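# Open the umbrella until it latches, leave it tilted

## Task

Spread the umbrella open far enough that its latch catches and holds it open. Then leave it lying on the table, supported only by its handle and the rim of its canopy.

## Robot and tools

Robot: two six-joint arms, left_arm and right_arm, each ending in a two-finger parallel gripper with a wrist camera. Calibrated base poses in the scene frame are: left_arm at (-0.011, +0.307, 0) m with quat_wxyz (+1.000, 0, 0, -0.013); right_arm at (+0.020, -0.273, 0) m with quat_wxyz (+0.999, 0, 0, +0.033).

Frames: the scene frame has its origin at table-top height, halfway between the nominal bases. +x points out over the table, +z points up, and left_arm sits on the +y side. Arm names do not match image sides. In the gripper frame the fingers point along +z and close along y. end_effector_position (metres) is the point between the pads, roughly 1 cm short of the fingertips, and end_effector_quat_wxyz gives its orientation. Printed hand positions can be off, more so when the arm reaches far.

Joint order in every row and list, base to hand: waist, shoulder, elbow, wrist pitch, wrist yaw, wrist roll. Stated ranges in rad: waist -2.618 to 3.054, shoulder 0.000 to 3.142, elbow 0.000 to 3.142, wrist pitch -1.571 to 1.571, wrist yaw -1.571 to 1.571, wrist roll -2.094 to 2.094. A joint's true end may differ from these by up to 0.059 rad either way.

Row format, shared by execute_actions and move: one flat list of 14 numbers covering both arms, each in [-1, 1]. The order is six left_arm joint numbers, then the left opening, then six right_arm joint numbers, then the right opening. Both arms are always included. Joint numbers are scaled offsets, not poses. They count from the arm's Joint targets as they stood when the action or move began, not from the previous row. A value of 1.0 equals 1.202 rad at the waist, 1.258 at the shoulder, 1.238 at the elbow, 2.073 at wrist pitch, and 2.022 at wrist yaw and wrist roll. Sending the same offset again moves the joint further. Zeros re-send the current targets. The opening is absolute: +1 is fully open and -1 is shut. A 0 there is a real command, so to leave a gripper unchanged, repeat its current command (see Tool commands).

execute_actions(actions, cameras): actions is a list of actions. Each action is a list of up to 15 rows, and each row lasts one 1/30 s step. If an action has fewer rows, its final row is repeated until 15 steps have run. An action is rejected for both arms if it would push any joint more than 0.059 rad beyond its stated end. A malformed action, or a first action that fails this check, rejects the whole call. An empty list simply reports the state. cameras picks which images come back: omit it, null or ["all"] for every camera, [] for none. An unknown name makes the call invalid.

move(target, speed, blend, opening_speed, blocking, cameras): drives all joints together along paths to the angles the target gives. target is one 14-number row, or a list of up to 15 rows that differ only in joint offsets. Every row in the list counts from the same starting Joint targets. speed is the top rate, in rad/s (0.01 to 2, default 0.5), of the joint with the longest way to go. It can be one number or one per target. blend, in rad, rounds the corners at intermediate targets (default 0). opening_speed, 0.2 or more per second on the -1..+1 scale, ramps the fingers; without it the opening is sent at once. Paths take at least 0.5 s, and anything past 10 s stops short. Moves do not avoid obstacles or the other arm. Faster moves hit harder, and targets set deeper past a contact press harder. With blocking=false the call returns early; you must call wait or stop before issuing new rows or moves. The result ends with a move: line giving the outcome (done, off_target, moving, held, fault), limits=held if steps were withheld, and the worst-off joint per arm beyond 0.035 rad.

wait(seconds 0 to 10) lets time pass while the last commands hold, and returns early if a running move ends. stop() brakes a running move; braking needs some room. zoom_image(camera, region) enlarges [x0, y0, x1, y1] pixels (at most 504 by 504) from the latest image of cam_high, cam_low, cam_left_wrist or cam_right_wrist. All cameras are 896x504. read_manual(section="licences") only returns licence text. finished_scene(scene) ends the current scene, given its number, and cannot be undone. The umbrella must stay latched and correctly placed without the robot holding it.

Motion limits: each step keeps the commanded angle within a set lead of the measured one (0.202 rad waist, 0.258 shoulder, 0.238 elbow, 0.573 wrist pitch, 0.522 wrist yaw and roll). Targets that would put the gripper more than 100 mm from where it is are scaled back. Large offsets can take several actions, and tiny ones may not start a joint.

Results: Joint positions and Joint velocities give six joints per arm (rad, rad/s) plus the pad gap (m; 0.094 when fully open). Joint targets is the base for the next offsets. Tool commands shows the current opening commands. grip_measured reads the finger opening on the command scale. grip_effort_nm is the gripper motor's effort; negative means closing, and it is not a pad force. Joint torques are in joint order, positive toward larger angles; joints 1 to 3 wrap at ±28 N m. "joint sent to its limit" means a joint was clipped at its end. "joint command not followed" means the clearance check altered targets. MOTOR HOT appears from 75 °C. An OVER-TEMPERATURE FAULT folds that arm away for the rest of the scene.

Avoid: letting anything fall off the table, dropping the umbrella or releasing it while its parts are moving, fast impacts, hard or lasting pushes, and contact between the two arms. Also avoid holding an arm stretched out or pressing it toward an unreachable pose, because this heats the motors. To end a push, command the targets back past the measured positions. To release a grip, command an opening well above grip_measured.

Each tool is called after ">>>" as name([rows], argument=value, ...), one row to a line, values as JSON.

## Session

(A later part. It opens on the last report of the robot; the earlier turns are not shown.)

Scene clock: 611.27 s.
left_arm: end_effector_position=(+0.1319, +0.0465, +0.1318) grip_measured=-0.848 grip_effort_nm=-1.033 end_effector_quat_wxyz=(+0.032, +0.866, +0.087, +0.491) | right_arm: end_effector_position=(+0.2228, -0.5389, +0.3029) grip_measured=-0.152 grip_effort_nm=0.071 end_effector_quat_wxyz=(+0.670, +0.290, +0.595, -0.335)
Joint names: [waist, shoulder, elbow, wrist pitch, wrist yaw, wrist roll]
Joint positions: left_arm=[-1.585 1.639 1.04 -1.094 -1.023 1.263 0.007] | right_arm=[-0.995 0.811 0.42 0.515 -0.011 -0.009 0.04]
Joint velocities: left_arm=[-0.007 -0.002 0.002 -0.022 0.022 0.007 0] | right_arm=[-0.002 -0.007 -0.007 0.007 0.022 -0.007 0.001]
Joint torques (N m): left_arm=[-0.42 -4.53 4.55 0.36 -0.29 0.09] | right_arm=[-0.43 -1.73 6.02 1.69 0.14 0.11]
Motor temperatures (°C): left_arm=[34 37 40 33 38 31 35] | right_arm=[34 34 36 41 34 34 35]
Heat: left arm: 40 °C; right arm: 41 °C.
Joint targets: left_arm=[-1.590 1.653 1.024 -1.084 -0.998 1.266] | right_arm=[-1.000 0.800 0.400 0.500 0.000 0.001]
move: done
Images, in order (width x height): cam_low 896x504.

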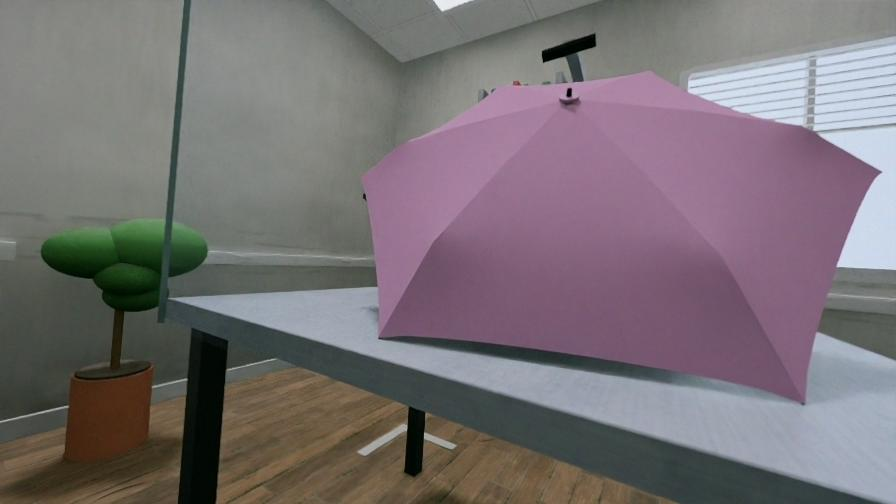

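>>> move(target=[0,0.006,-0.0315,0.0352,0.0406,0.0134,-1.0,0,0,0,0,0,0,-0.15], speed=0.08, cameras=["cam_low","cam_high"])

Scene clock: 614.43 s.
left_arm: end_effector_position=(+0.1243, +0.0462, +0.1086) grip_measured=-0.849 grip_effort_nm=-1.038 end_effector_quat_wxyz=(+0.029, +0.885, +0.084, +0.456) | right_arm: end_effector_position=(+0.2228, -0.5389, +0.3029) grip_measured=-0.152 grip_effort_nm=0.066 end_effector_quat_wxyz=(+0.670, +0.290, +0.595, -0.335)
Joint names: [waist, shoulder, elbow, wrist pitch, wrist yaw, wrist roll]
Joint positions: left_arm=[-1.585 1.648 1.001 -1.021 -0.947 1.292 0.007] | right_arm=[-0.995 0.811 0.42 0.515 -0.011 -0.009 0.04]
Joint velocities: left_arm=[0.002 -0.002 0.017 0.051 -0.037 0.037 -0.001] | right_arm=[0.012 -0.017 -0.007 -0.007 -0.051 0.007 -0.001]
Joint torques (N m): left_arm=[-0.43 -4.59 4.51 0.41 -0.24 0.06] | right_arm=[-0.43 -1.74 6.06 1.7 0.13 0.11]
Motor temperatures (°C): left_arm=[34 37 39 33 38 31 35] | right_arm=[34 34 36 41 34 34 35]
Heat: left arm: 39 °C; right arm: 41 °C.
Joint targets: left_arm=[-1.590 1.660 0.985 -1.012 -0.916 1.293] | right_arm=[-1.000 0.800 0.400 0.500 0.000 0.001]
move: done
Images, in order (width x height): cam_high 896x504, cam_low 896x504.

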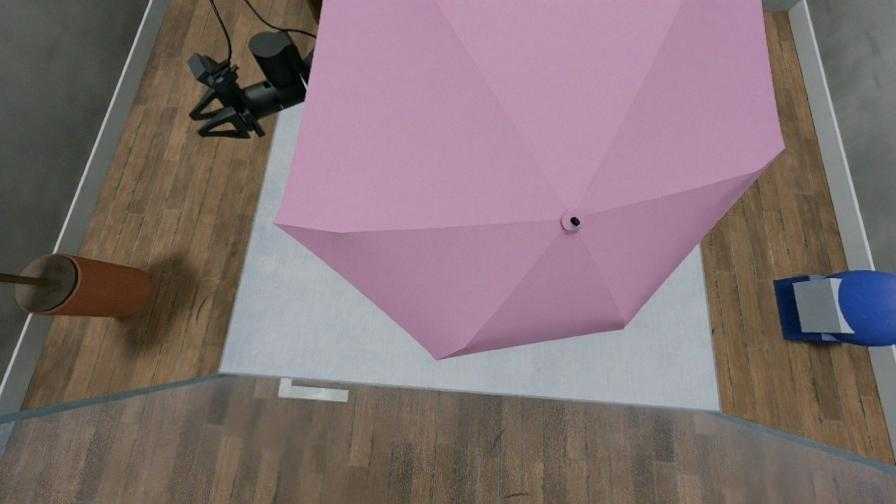

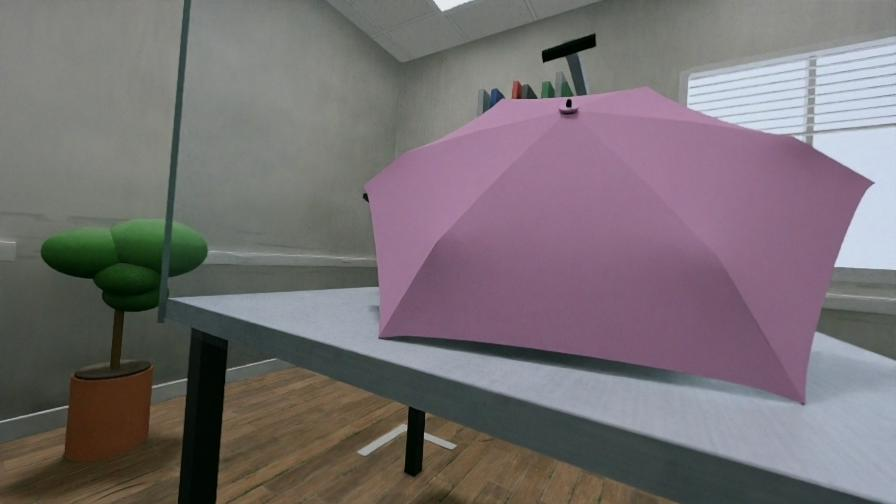

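>>> move(target=[0,0.006,-0.0315,0.0352,0.0406,0.0134,-1.0,0,0,0,0,0,0,-0.15], speed=0.06, cameras=["cam_low","cam_left_wrist"])

Scene clock: 617.57 s.
left_arm: end_effector_position=(+0.1158, +0.0467, +0.0862) grip_measured=-0.849 grip_effort_nm=-1.033 end_effector_quat_wxyz=(+0.027, +0.903, +0.080, +0.421) | right_arm: end_effector_position=(+0.2228, -0.5389, +0.3029) grip_measured=-0.152 grip_effort_nm=0.071 end_effector_quat_wxyz=(+0.670, +0.290, +0.595, -0.335)
Joint names: [waist, shoulder, elbow, wrist pitch, wrist yaw, wrist roll]
Joint positions: left_arm=[-1.585 1.655 0.96 -0.952 -0.869 1.319 0.007] | right_arm=[-0.995 0.811 0.42 0.515 -0.011 -0.009 0.04]
Joint velocities: left_arm=[-0.022 0.002 0.007 0.066 -0.066 -0.022 0] | right_arm=[0.012 0.007 0.002 0.007 0.007 0.007 0.001]
Joint torques (N m): left_arm=[-0.42 -4.6 4.53 0.48 -0.15 0.05] | right_arm=[-0.47 -1.73 6.06 1.7 0.13 0.11]
Motor temperatures (°C): left_arm=[34 36 39 33 37 31 35] | right_arm=[34 34 36 41 34 34 34]
Heat: left arm: 39 °C; right arm: 41 °C.
Joint targets: left_arm=[-1.590 1.668 0.946 -0.939 -0.834 1.320] | right_arm=[-1.000 0.800 0.400 0.500 0.000 0.000]
move: done
Images, in order (width x height): cam_low 896x504, cam_left_wrist 896x504.

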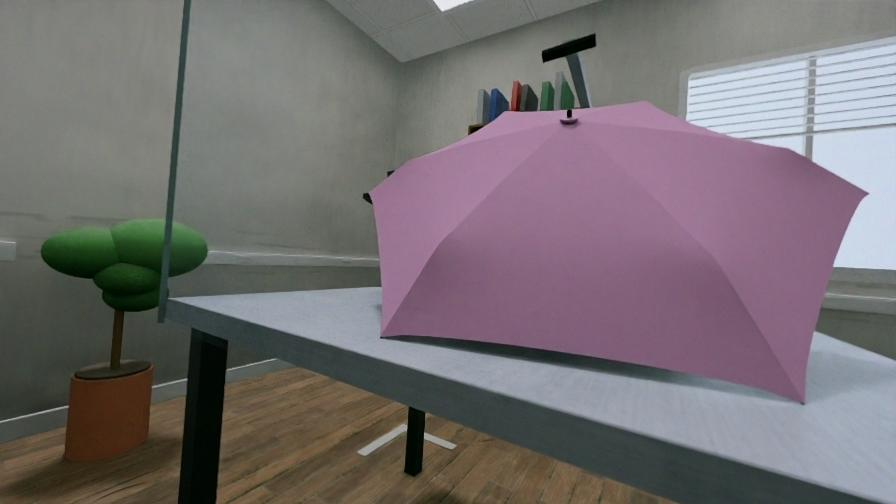

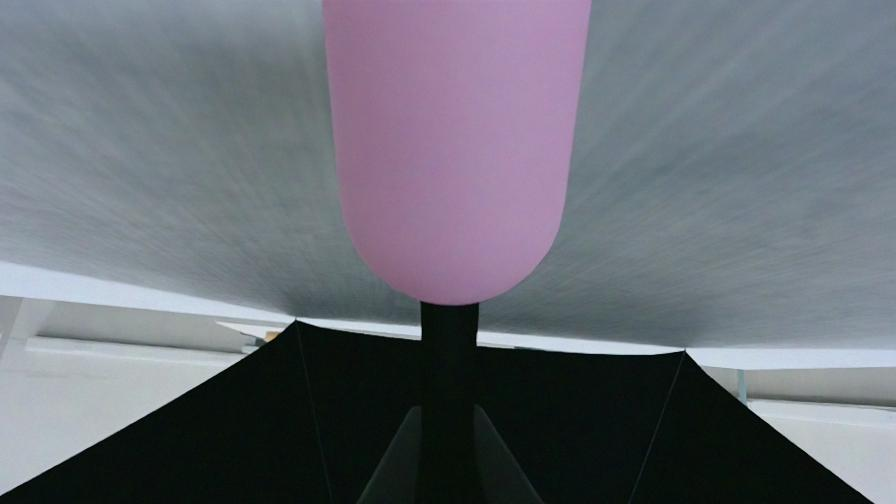

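>>> move(target=[0,0.0024,-0.0126,0.0141,0.0162,0.0054,-1.0,0,0,0,0,0,0,-0.15], speed=0.05, cameras=["cam_left_wrist"])

Scene clock: 619.90 s.
left_arm: end_effector_position=(+0.1150, +0.0465, +0.0832) grip_measured=-0.849 grip_effort_nm=-1.038 end_effector_quat_wxyz=(+0.028, +0.905, +0.078, +0.418) | right_arm: end_effector_position=(+0.2228, -0.5389, +0.3029) grip_measured=-0.152 grip_effort_nm=0.071 end_effector_quat_wxyz=(+0.670, +0.290, +0.595, -0.335)
Joint names: [waist, shoulder, elbow, wrist pitch, wrist yaw, wrist roll]
Joint positions: left_arm=[-1.585 1.655 0.952 -0.937 -0.862 1.327 0.007] | right_arm=[-0.995 0.811 0.42 0.515 -0.011 -0.009 0.04]
Joint velocities: left_arm=[-0.002 -0.007 -0.002 0.007 -0.022 -0.022 0] | right_arm=[-0.012 -0.027 0.007 -0.066 -0.037 0.022 -0.001]
Joint torques (N m): left_arm=[-0.42 -4.38 4.01 0.64 0.11 0.1] | right_arm=[-0.43 -1.77 6.05 1.7 0.12 0.1]
Motor temperatures (°C): left_arm=[34 36 39 33 37 31 35] | right_arm=[34 34 36 41 34 34 34]
Heat: left arm: 39 °C; right arm: 41 °C.
Joint targets: left_arm=[-1.590 1.671 0.931 -0.909 -0.801 1.331] | right_arm=[-1.000 0.800 0.400 0.500 0.000 0.000]
move: off_target (left_arm); left_arm: the wrist yaw is farthest, 0.060 rad from its target
Images, in order (width x height): cam_left_wrist 896x504.

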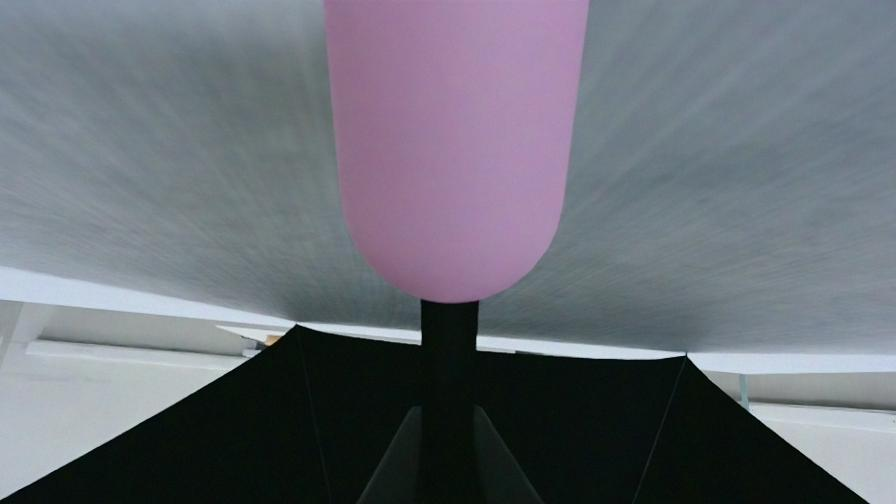

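>>> move(target=[0,-0.0012,0.0063,-0.0071,-0.0121,-0.0027,-1.0,0,0,0,0,0,0,-0.15], speed=0.05, cameras=["cam_left_wrist","cam_low"])

Scene clock: 623.10 s.
left_arm: end_effector_position=(+0.1153, +0.0465, +0.0836) grip_measured=-0.849 grip_effort_nm=-1.038 end_effector_quat_wxyz=(+0.028, +0.904, +0.078, +0.419) | right_arm: end_effector_position=(+0.2228, -0.5389, +0.3029) grip_measured=-0.152 grip_effort_nm=0.066 end_effector_quat_wxyz=(+0.670, +0.290, +0.595, -0.335)
Joint names: [waist, shoulder, elbow, wrist pitch, wrist yaw, wrist roll]
Joint positions: left_arm=[-1.585 1.655 0.952 -0.937 -0.864 1.327 0.007] | right_arm=[-0.995 0.811 0.42 0.515 -0.011 -0.009 0.04]
Joint velocities: left_arm=[0.022 -0.012 0.002 0.037 -0.007 -0.037 -0.001] | right_arm=[0.002 0.002 0.002 0.022 -0.007 -0.081 -0.001]
Joint torques (N m): left_arm=[-0.4 -4.48 4.6 0.49 -0.11 0.03] | right_arm=[-0.44 -1.72 6.04 1.72 0.14 0.12]
Motor temperatures (°C): left_arm=[34 36 39 33 37 31 35] | right_arm=[34 34 36 41 34 34 34]
Heat: left arm: 39 °C; right arm: 41 °C.
Joint targets: left_arm=[-1.590 1.669 0.939 -0.924 -0.825 1.326] | right_arm=[-1.000 0.800 0.400 0.500 0.000 0.000]
move: off_target (left_arm); left_arm: the wrist yaw is farthest, 0.039 rad from its target
Images, in order (width x height): cam_low 896x504, cam_left_wrist 896x504.

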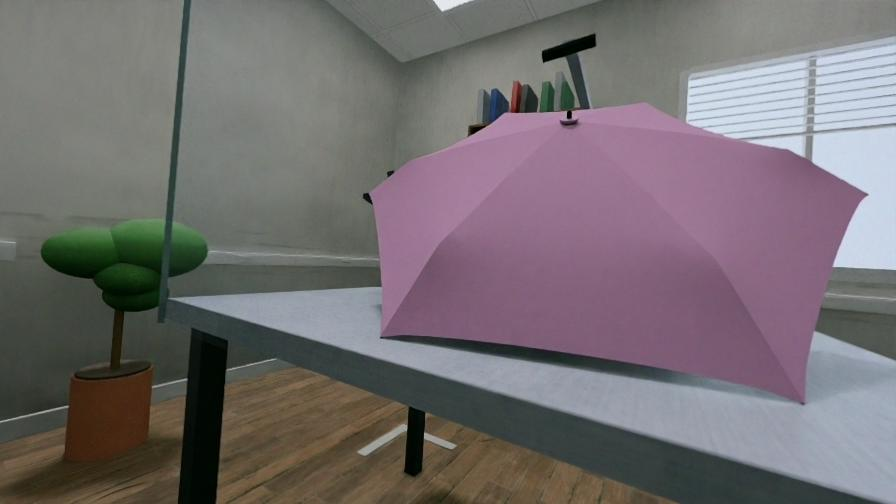

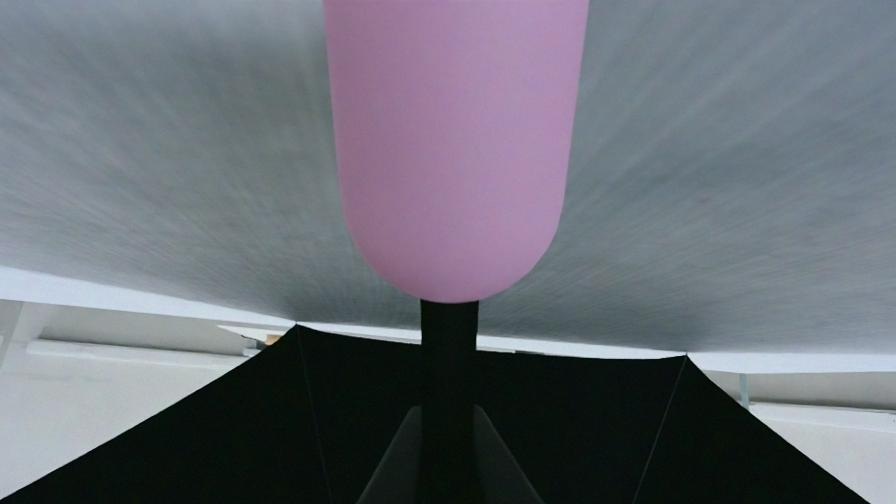

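>>> execute_actions(actions=[])

Scene clock: 631.67 s.
left_arm: end_effector_position=(+0.1153, +0.0465, +0.0836) grip_measured=-0.849 grip_effort_nm=-1.028 end_effector_quat_wxyz=(+0.028, +0.904, +0.078, +0.419) | right_arm: end_effector_position=(+0.2228, -0.5389, +0.3029) grip_measured=-0.152 grip_effort_nm=0.071 end_effector_quat_wxyz=(+0.670, +0.290, +0.595, -0.335)
Joint names: [waist, shoulder, elbow, wrist pitch, wrist yaw, wrist roll]
Joint positions: left_arm=[-1.585 1.655 0.952 -0.937 -0.864 1.327 0.007] | right_arm=[-0.995 0.811 0.42 0.515 -0.011 -0.009 0.04]
Joint velocities: left_arm=[-0.007 -0.007 -0.007 -0.066 -0.095 0.007 0.001] | right_arm=[0.007 0.002 -0.002 -0.051 -0.081 -0.022 0.001]
Joint torques (N m): left_arm=[-0.4 -4.45 4.59 0.5 -0.11 0.03] | right_arm=[-0.43 -1.78 6.11 1.71 0.14 0.11]
Motor temperatures (°C): left_arm=[34 36 39 33 37 31 35] | right_arm=[34 34 36 42 34 34 34]
Heat: left arm: 39 °C; right arm: 42 °C.
Joint targets: left_arm=[-1.590 1.669 0.939 -0.924 -0.825 1.326] | right_arm=[-1.000 0.800 0.400 0.500 0.000 0.000]
Tool commands: left_gripper/opening=-1.0 right_gripper/opening=-0.15

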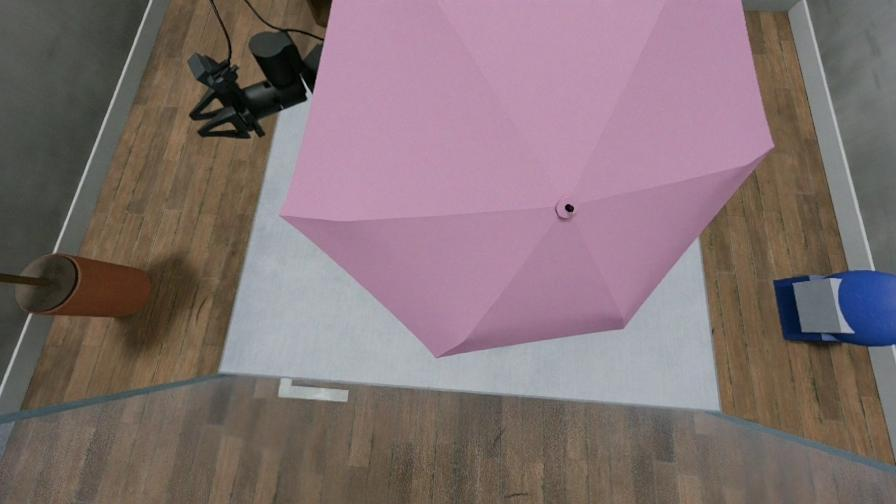

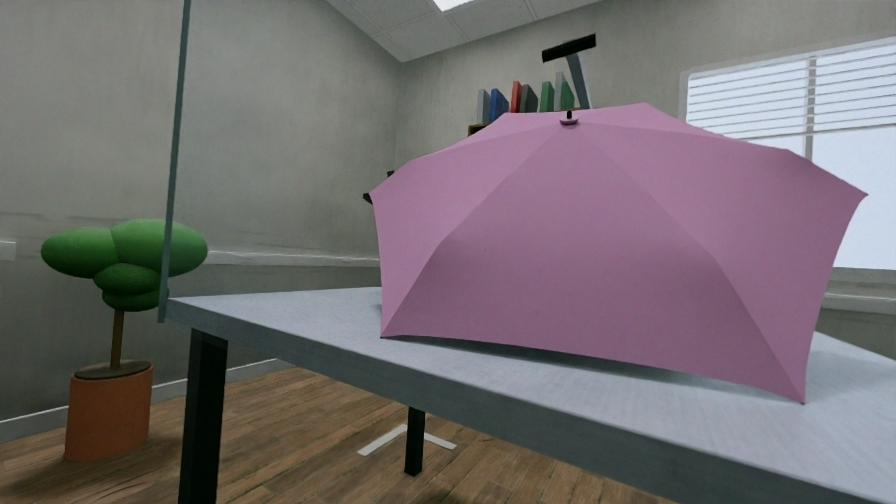

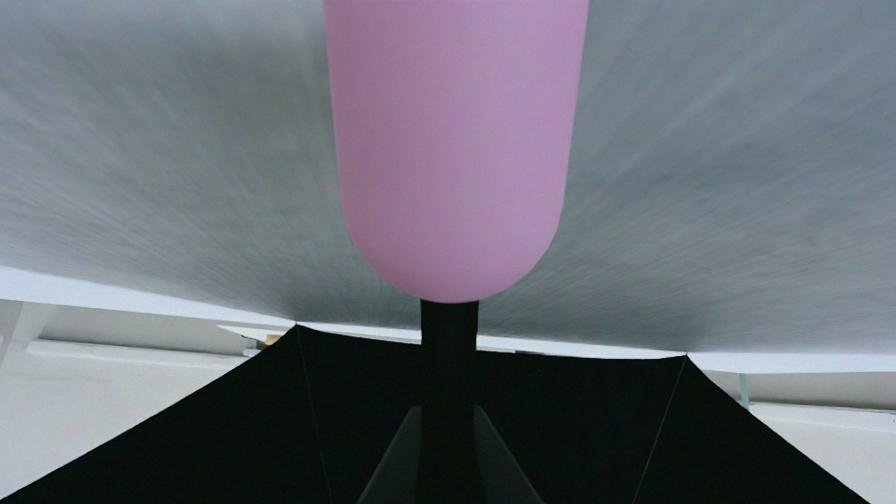

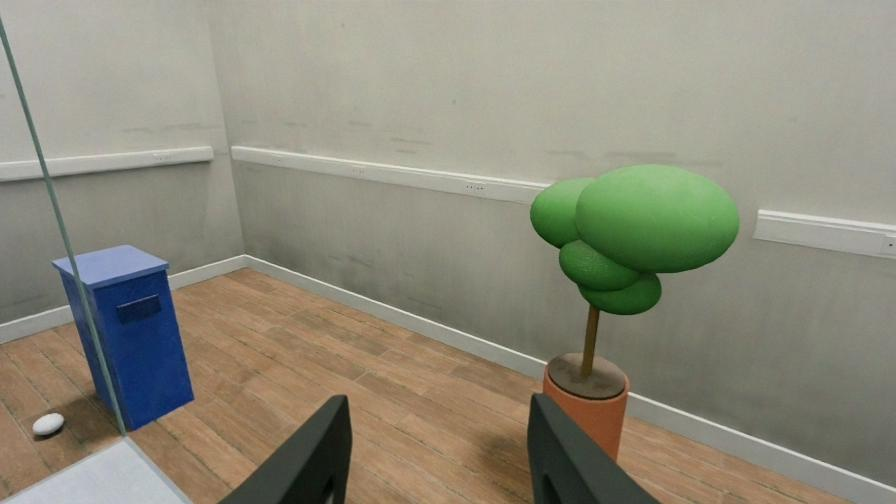

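>>> move(target=[0,0,0,0,0,0,-0.1,0,0,0,0,0,0,-0.15], opening_speed=0.4)

Scene clock: 650.67 s.
left_arm: end_effector_position=(+0.1105, +0.0455, +0.0782) grip_measured=-0.101 grip_effort_nm=0.076 end_effector_quat_wxyz=(+0.029, +0.912, +0.081, +0.400) | right_arm: end_effector_position=(+0.2228, -0.5389, +0.3029) grip_measured=-0.152 grip_effort_nm=0.066 end_effector_quat_wxyz=(+0.670, +0.290, +0.595, -0.335)
Joint names: [waist, shoulder, elbow, wrist pitch, wrist yaw, wrist roll]
Joint positions: left_arm=[-1.585 1.655 0.952 -0.929 -0.824 1.327 0.042] | right_arm=[-0.995 0.811 0.42 0.515 -0.011 -0.009 0.04]
Joint velocities: left_arm=[0.007 0.002 -0.007 -0.007 -0.022 -0.051 -0.001] | right_arm=[-0.002 -0.012 0.012 0.037 -0.051 -0.051 0]
Joint torques (N m): left_arm=[-0.42 -4.46 4.6 0.42 -0.47 0.03] | right_arm=[-0.46 -1.76 6.08 1.71 0.13 0.11]
Motor temperatures (°C): left_arm=[34 36 39 33 36 31 34] | right_arm=[34 34 36 42 34 34 34]
Heat: left arm: 39 °C; right arm: 42 °C.
Joint targets: left_arm=[-1.590 1.669 0.939 -0.924 -0.825 1.326] | right_arm=[-1.000 0.800 0.400 0.500 0.000 0.000]
move: done

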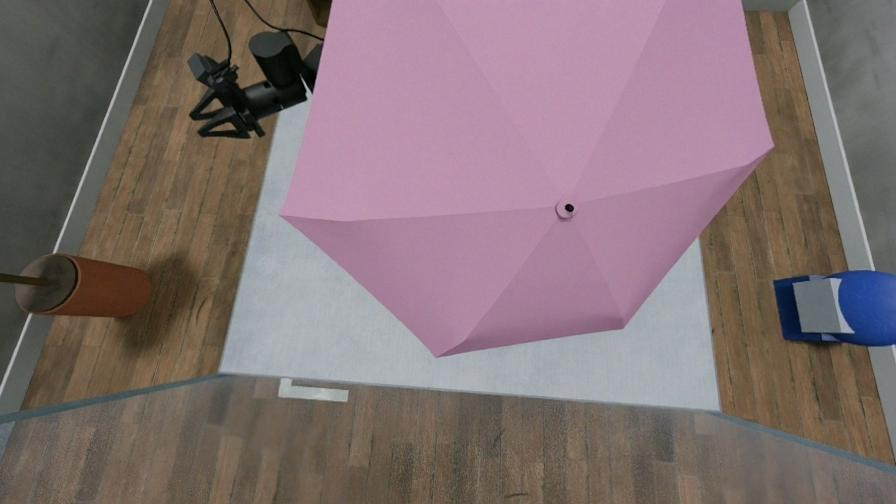

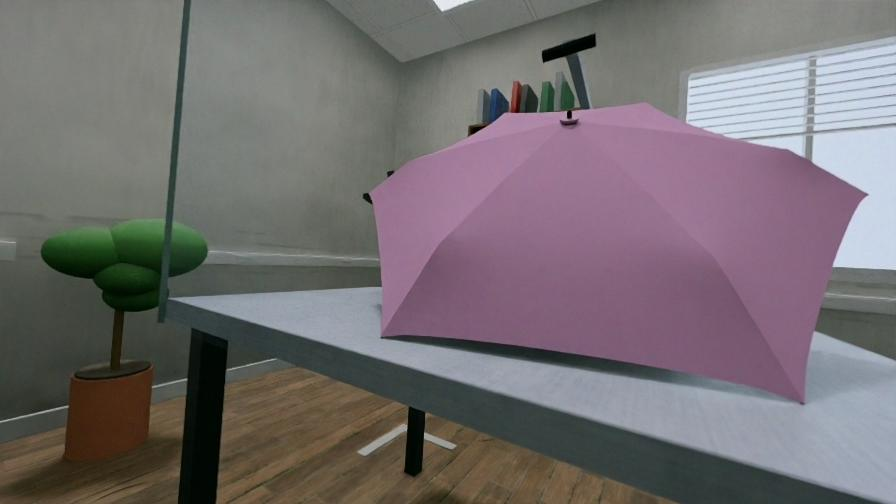

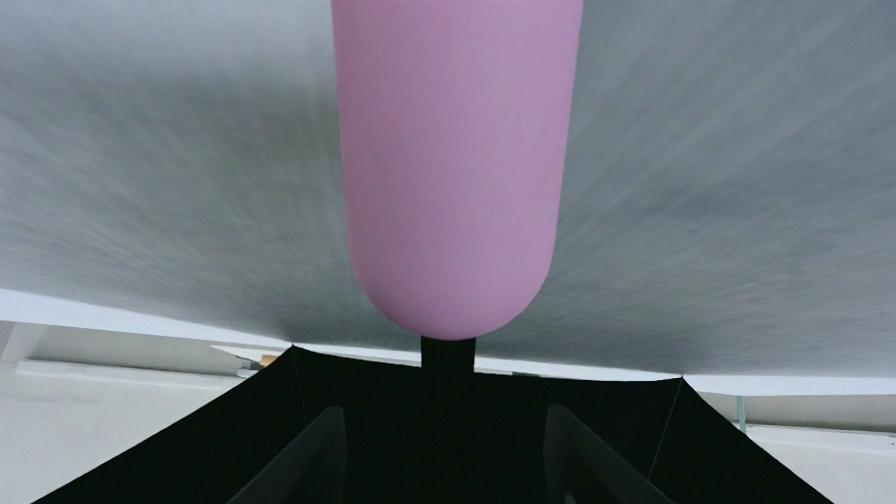

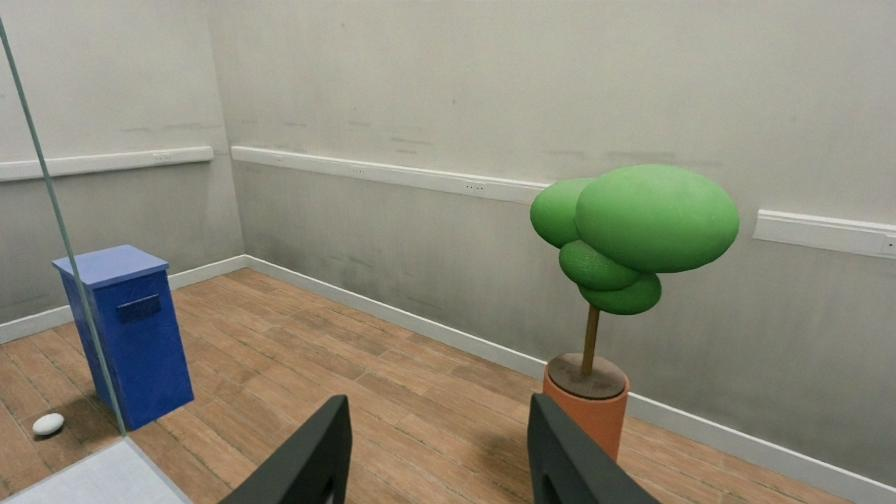

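>>> move(target=[-0.1414,0.0143,0.1422,-0.1688,0.0138,-0.1266,-0.1,0,0,0,0,0,0,-0.15], speed=0.2)

Scene clock: 655.50 s.
left_arm: end_effector_position=(+0.0664, +0.0528, +0.1096) grip_measured=-0.101 grip_effort_nm=0.076 end_effector_quat_wxyz=(+0.016, +0.911, +0.078, +0.404) | right_arm: end_effector_position=(+0.2228, -0.5389, +0.3029) grip_measured=-0.152 grip_effort_nm=0.066 end_effector_quat_wxyz=(+0.670, +0.290, +0.595, -0.335)
Joint names: [waist, shoulder, elbow, wrist pitch, wrist yaw, wrist roll]
Joint positions: left_arm=[-1.754 1.671 1.092 -1.261 -0.797 1.077 0.042] | right_arm=[-0.995 0.811 0.42 0.515 -0.011 -0.009 0.04]
Joint velocities: left_arm=[0.007 -0.022 0.002 -0.007 -0.022 0.007 -0.001] | right_arm=[-0.017 0.007 0.002 0.051 -0.051 -0.037 -0.001]
Joint torques (N m): left_arm=[-0.47 -4.42 7.47 -0.15 -0.43 -0.03] | right_arm=[-0.44 -1.76 6.09 1.7 0.13 0.11]
Motor temperatures (°C): left_arm=[34 36 39 33 36 31 34] | right_arm=[34 34 36 42 34 34 34]
Heat: left arm: 39 °C; right arm: 42 °C.
Joint targets: left_arm=[-1.760 1.687 1.115 -1.274 -0.797 1.069] | right_arm=[-1.000 0.800 0.400 0.500 0.000 0.000]
move: done

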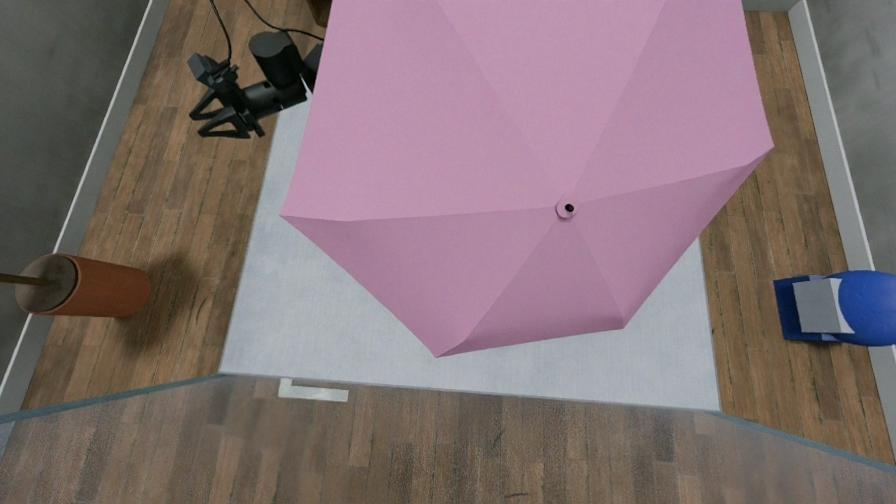

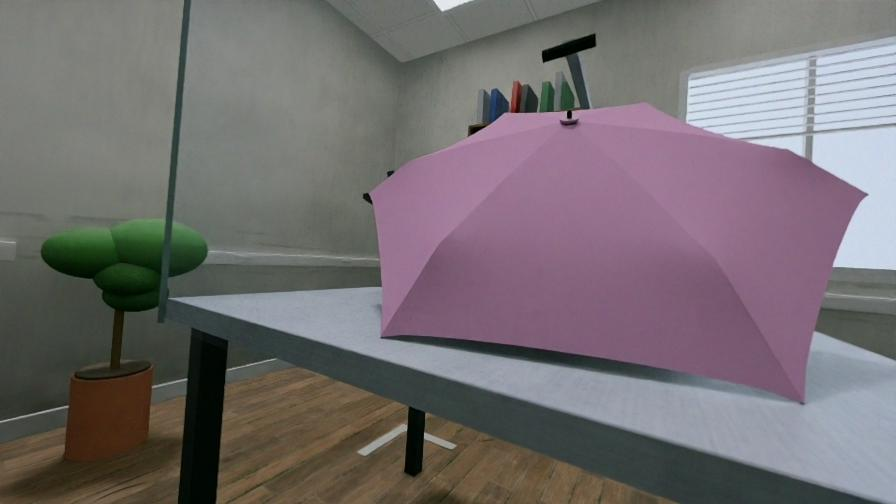

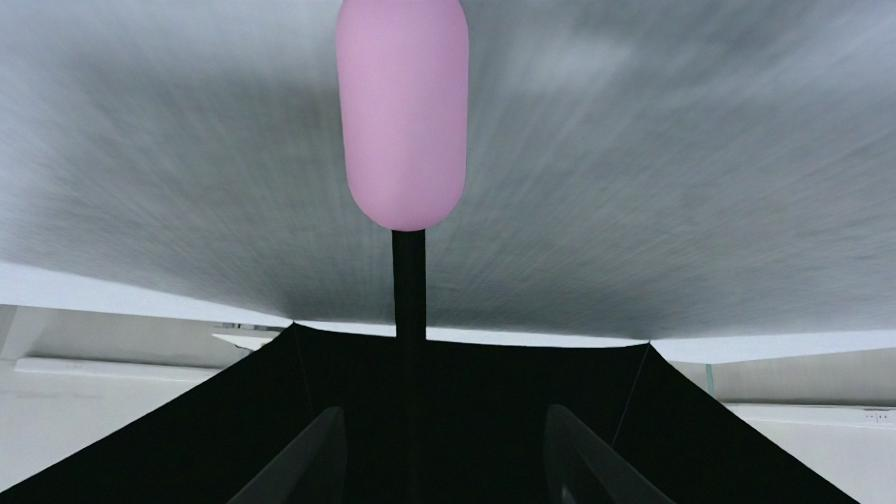

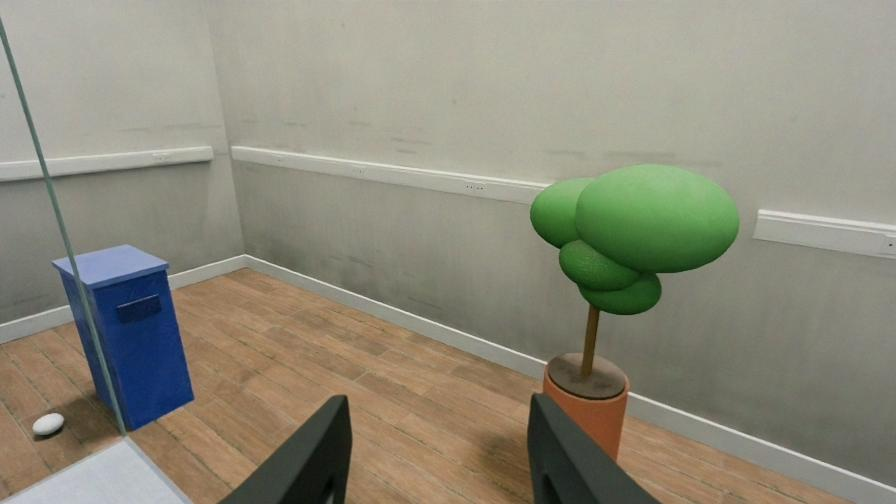

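>>> move(target=[-0.333,0,0,0,0,0,-0.1,0,0,0,0,0,0,-0.15], speed=0.3)

Scene clock: 674.33 s.
left_arm: end_effector_position=(-0.0394, +0.0432, +0.1094) grip_measured=-0.101 grip_effort_nm=0.076 end_effector_quat_wxyz=(+0.095, +0.909, -0.106, +0.392) | right_arm: end_effector_position=(+0.2228, -0.5389, +0.3028) grip_measured=-0.152 grip_effort_nm=0.066 end_effector_quat_wxyz=(+0.670, +0.290, +0.595, -0.335)
Joint names: [waist, shoulder, elbow, wrist pitch, wrist yaw, wrist roll]
Joint positions: left_arm=[-2.157 1.671 1.092 -1.263 -0.794 1.076 0.042] | right_arm=[-0.995 0.811 0.42 0.515 -0.011 -0.009 0.04]
Joint velocities: left_arm=[0.002 0.002 -0.012 -0.066 0.022 0.066 0] | right_arm=[-0.012 -0.012 0.017 -0.11 -0.051 0.066 0]
Joint torques (N m): left_arm=[-0.23 -4.44 7.47 -0.15 -0.46 -0.03] | right_arm=[-0.44 -1.73 6.05 1.7 0.13 0.11]
Motor temperatures (°C): left_arm=[34 36 40 33 35 31 33] | right_arm=[34 34 36 42 33 34 34]
Heat: left arm: 40 °C; right arm: 42 °C.
Joint targets: left_arm=[-2.160 1.687 1.115 -1.274 -0.798 1.069] | right_arm=[-1.000 0.800 0.400 0.500 0.000 0.000]
move: done

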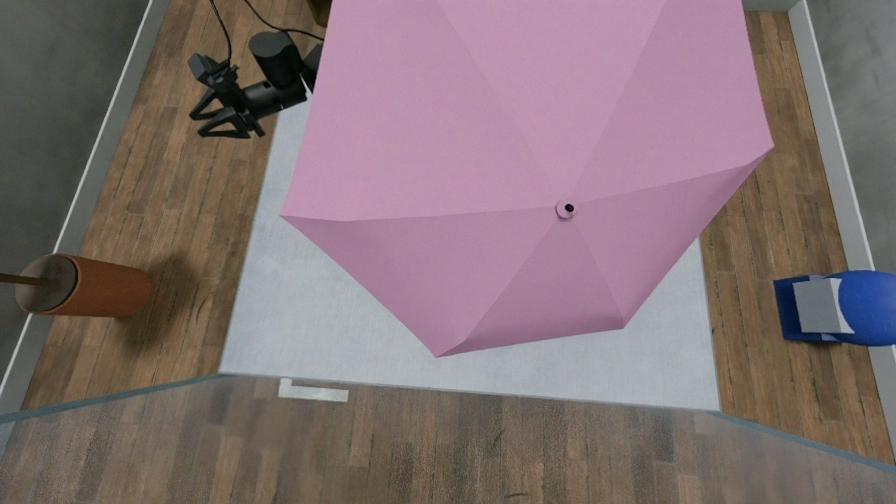

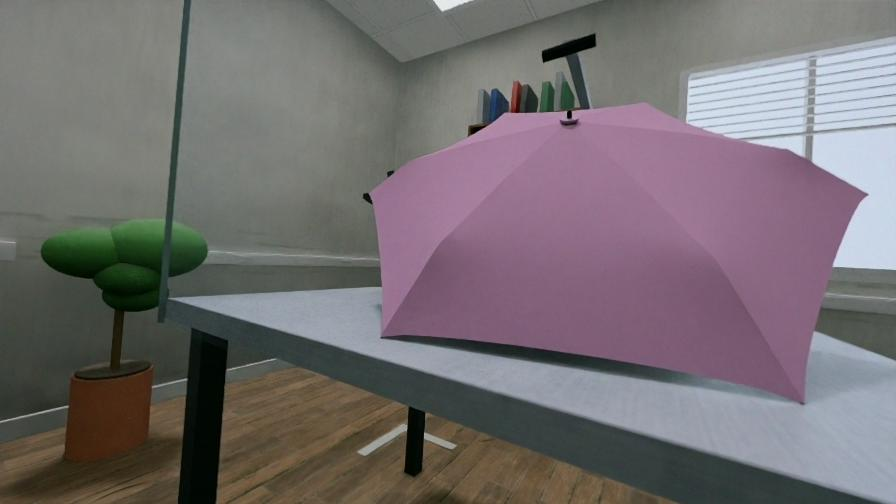

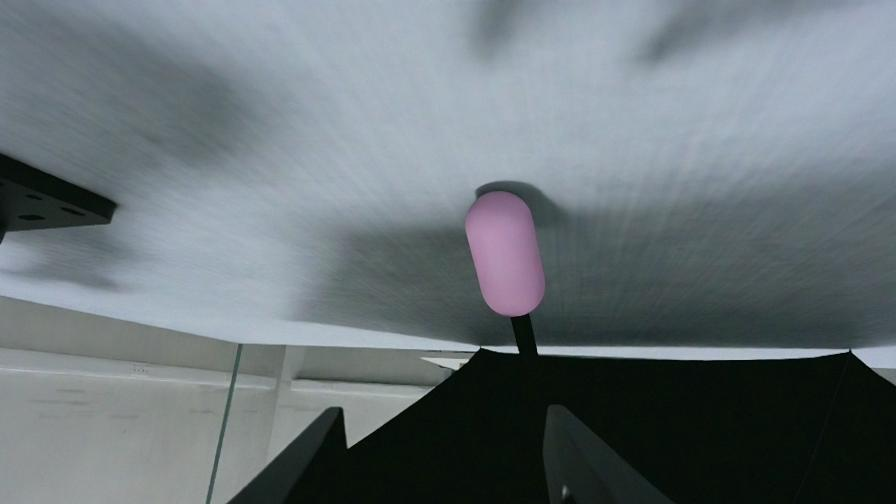

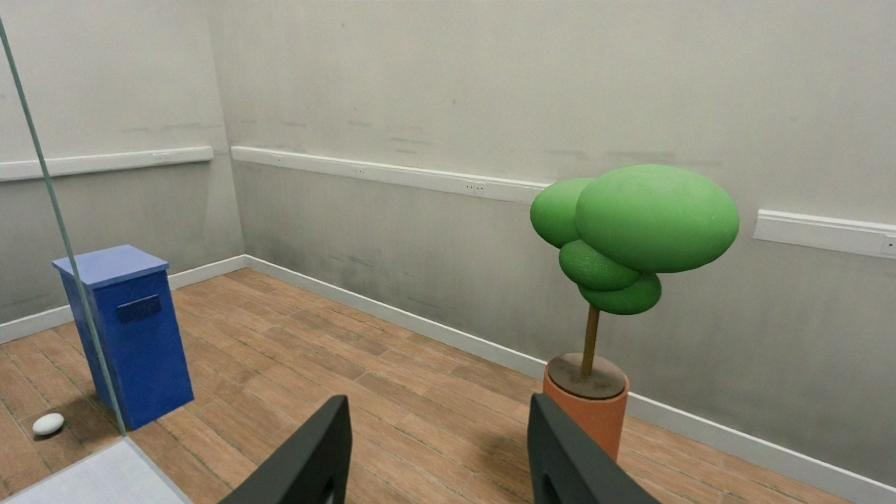

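>>> finished_scene(scene=2)

The scene is finished.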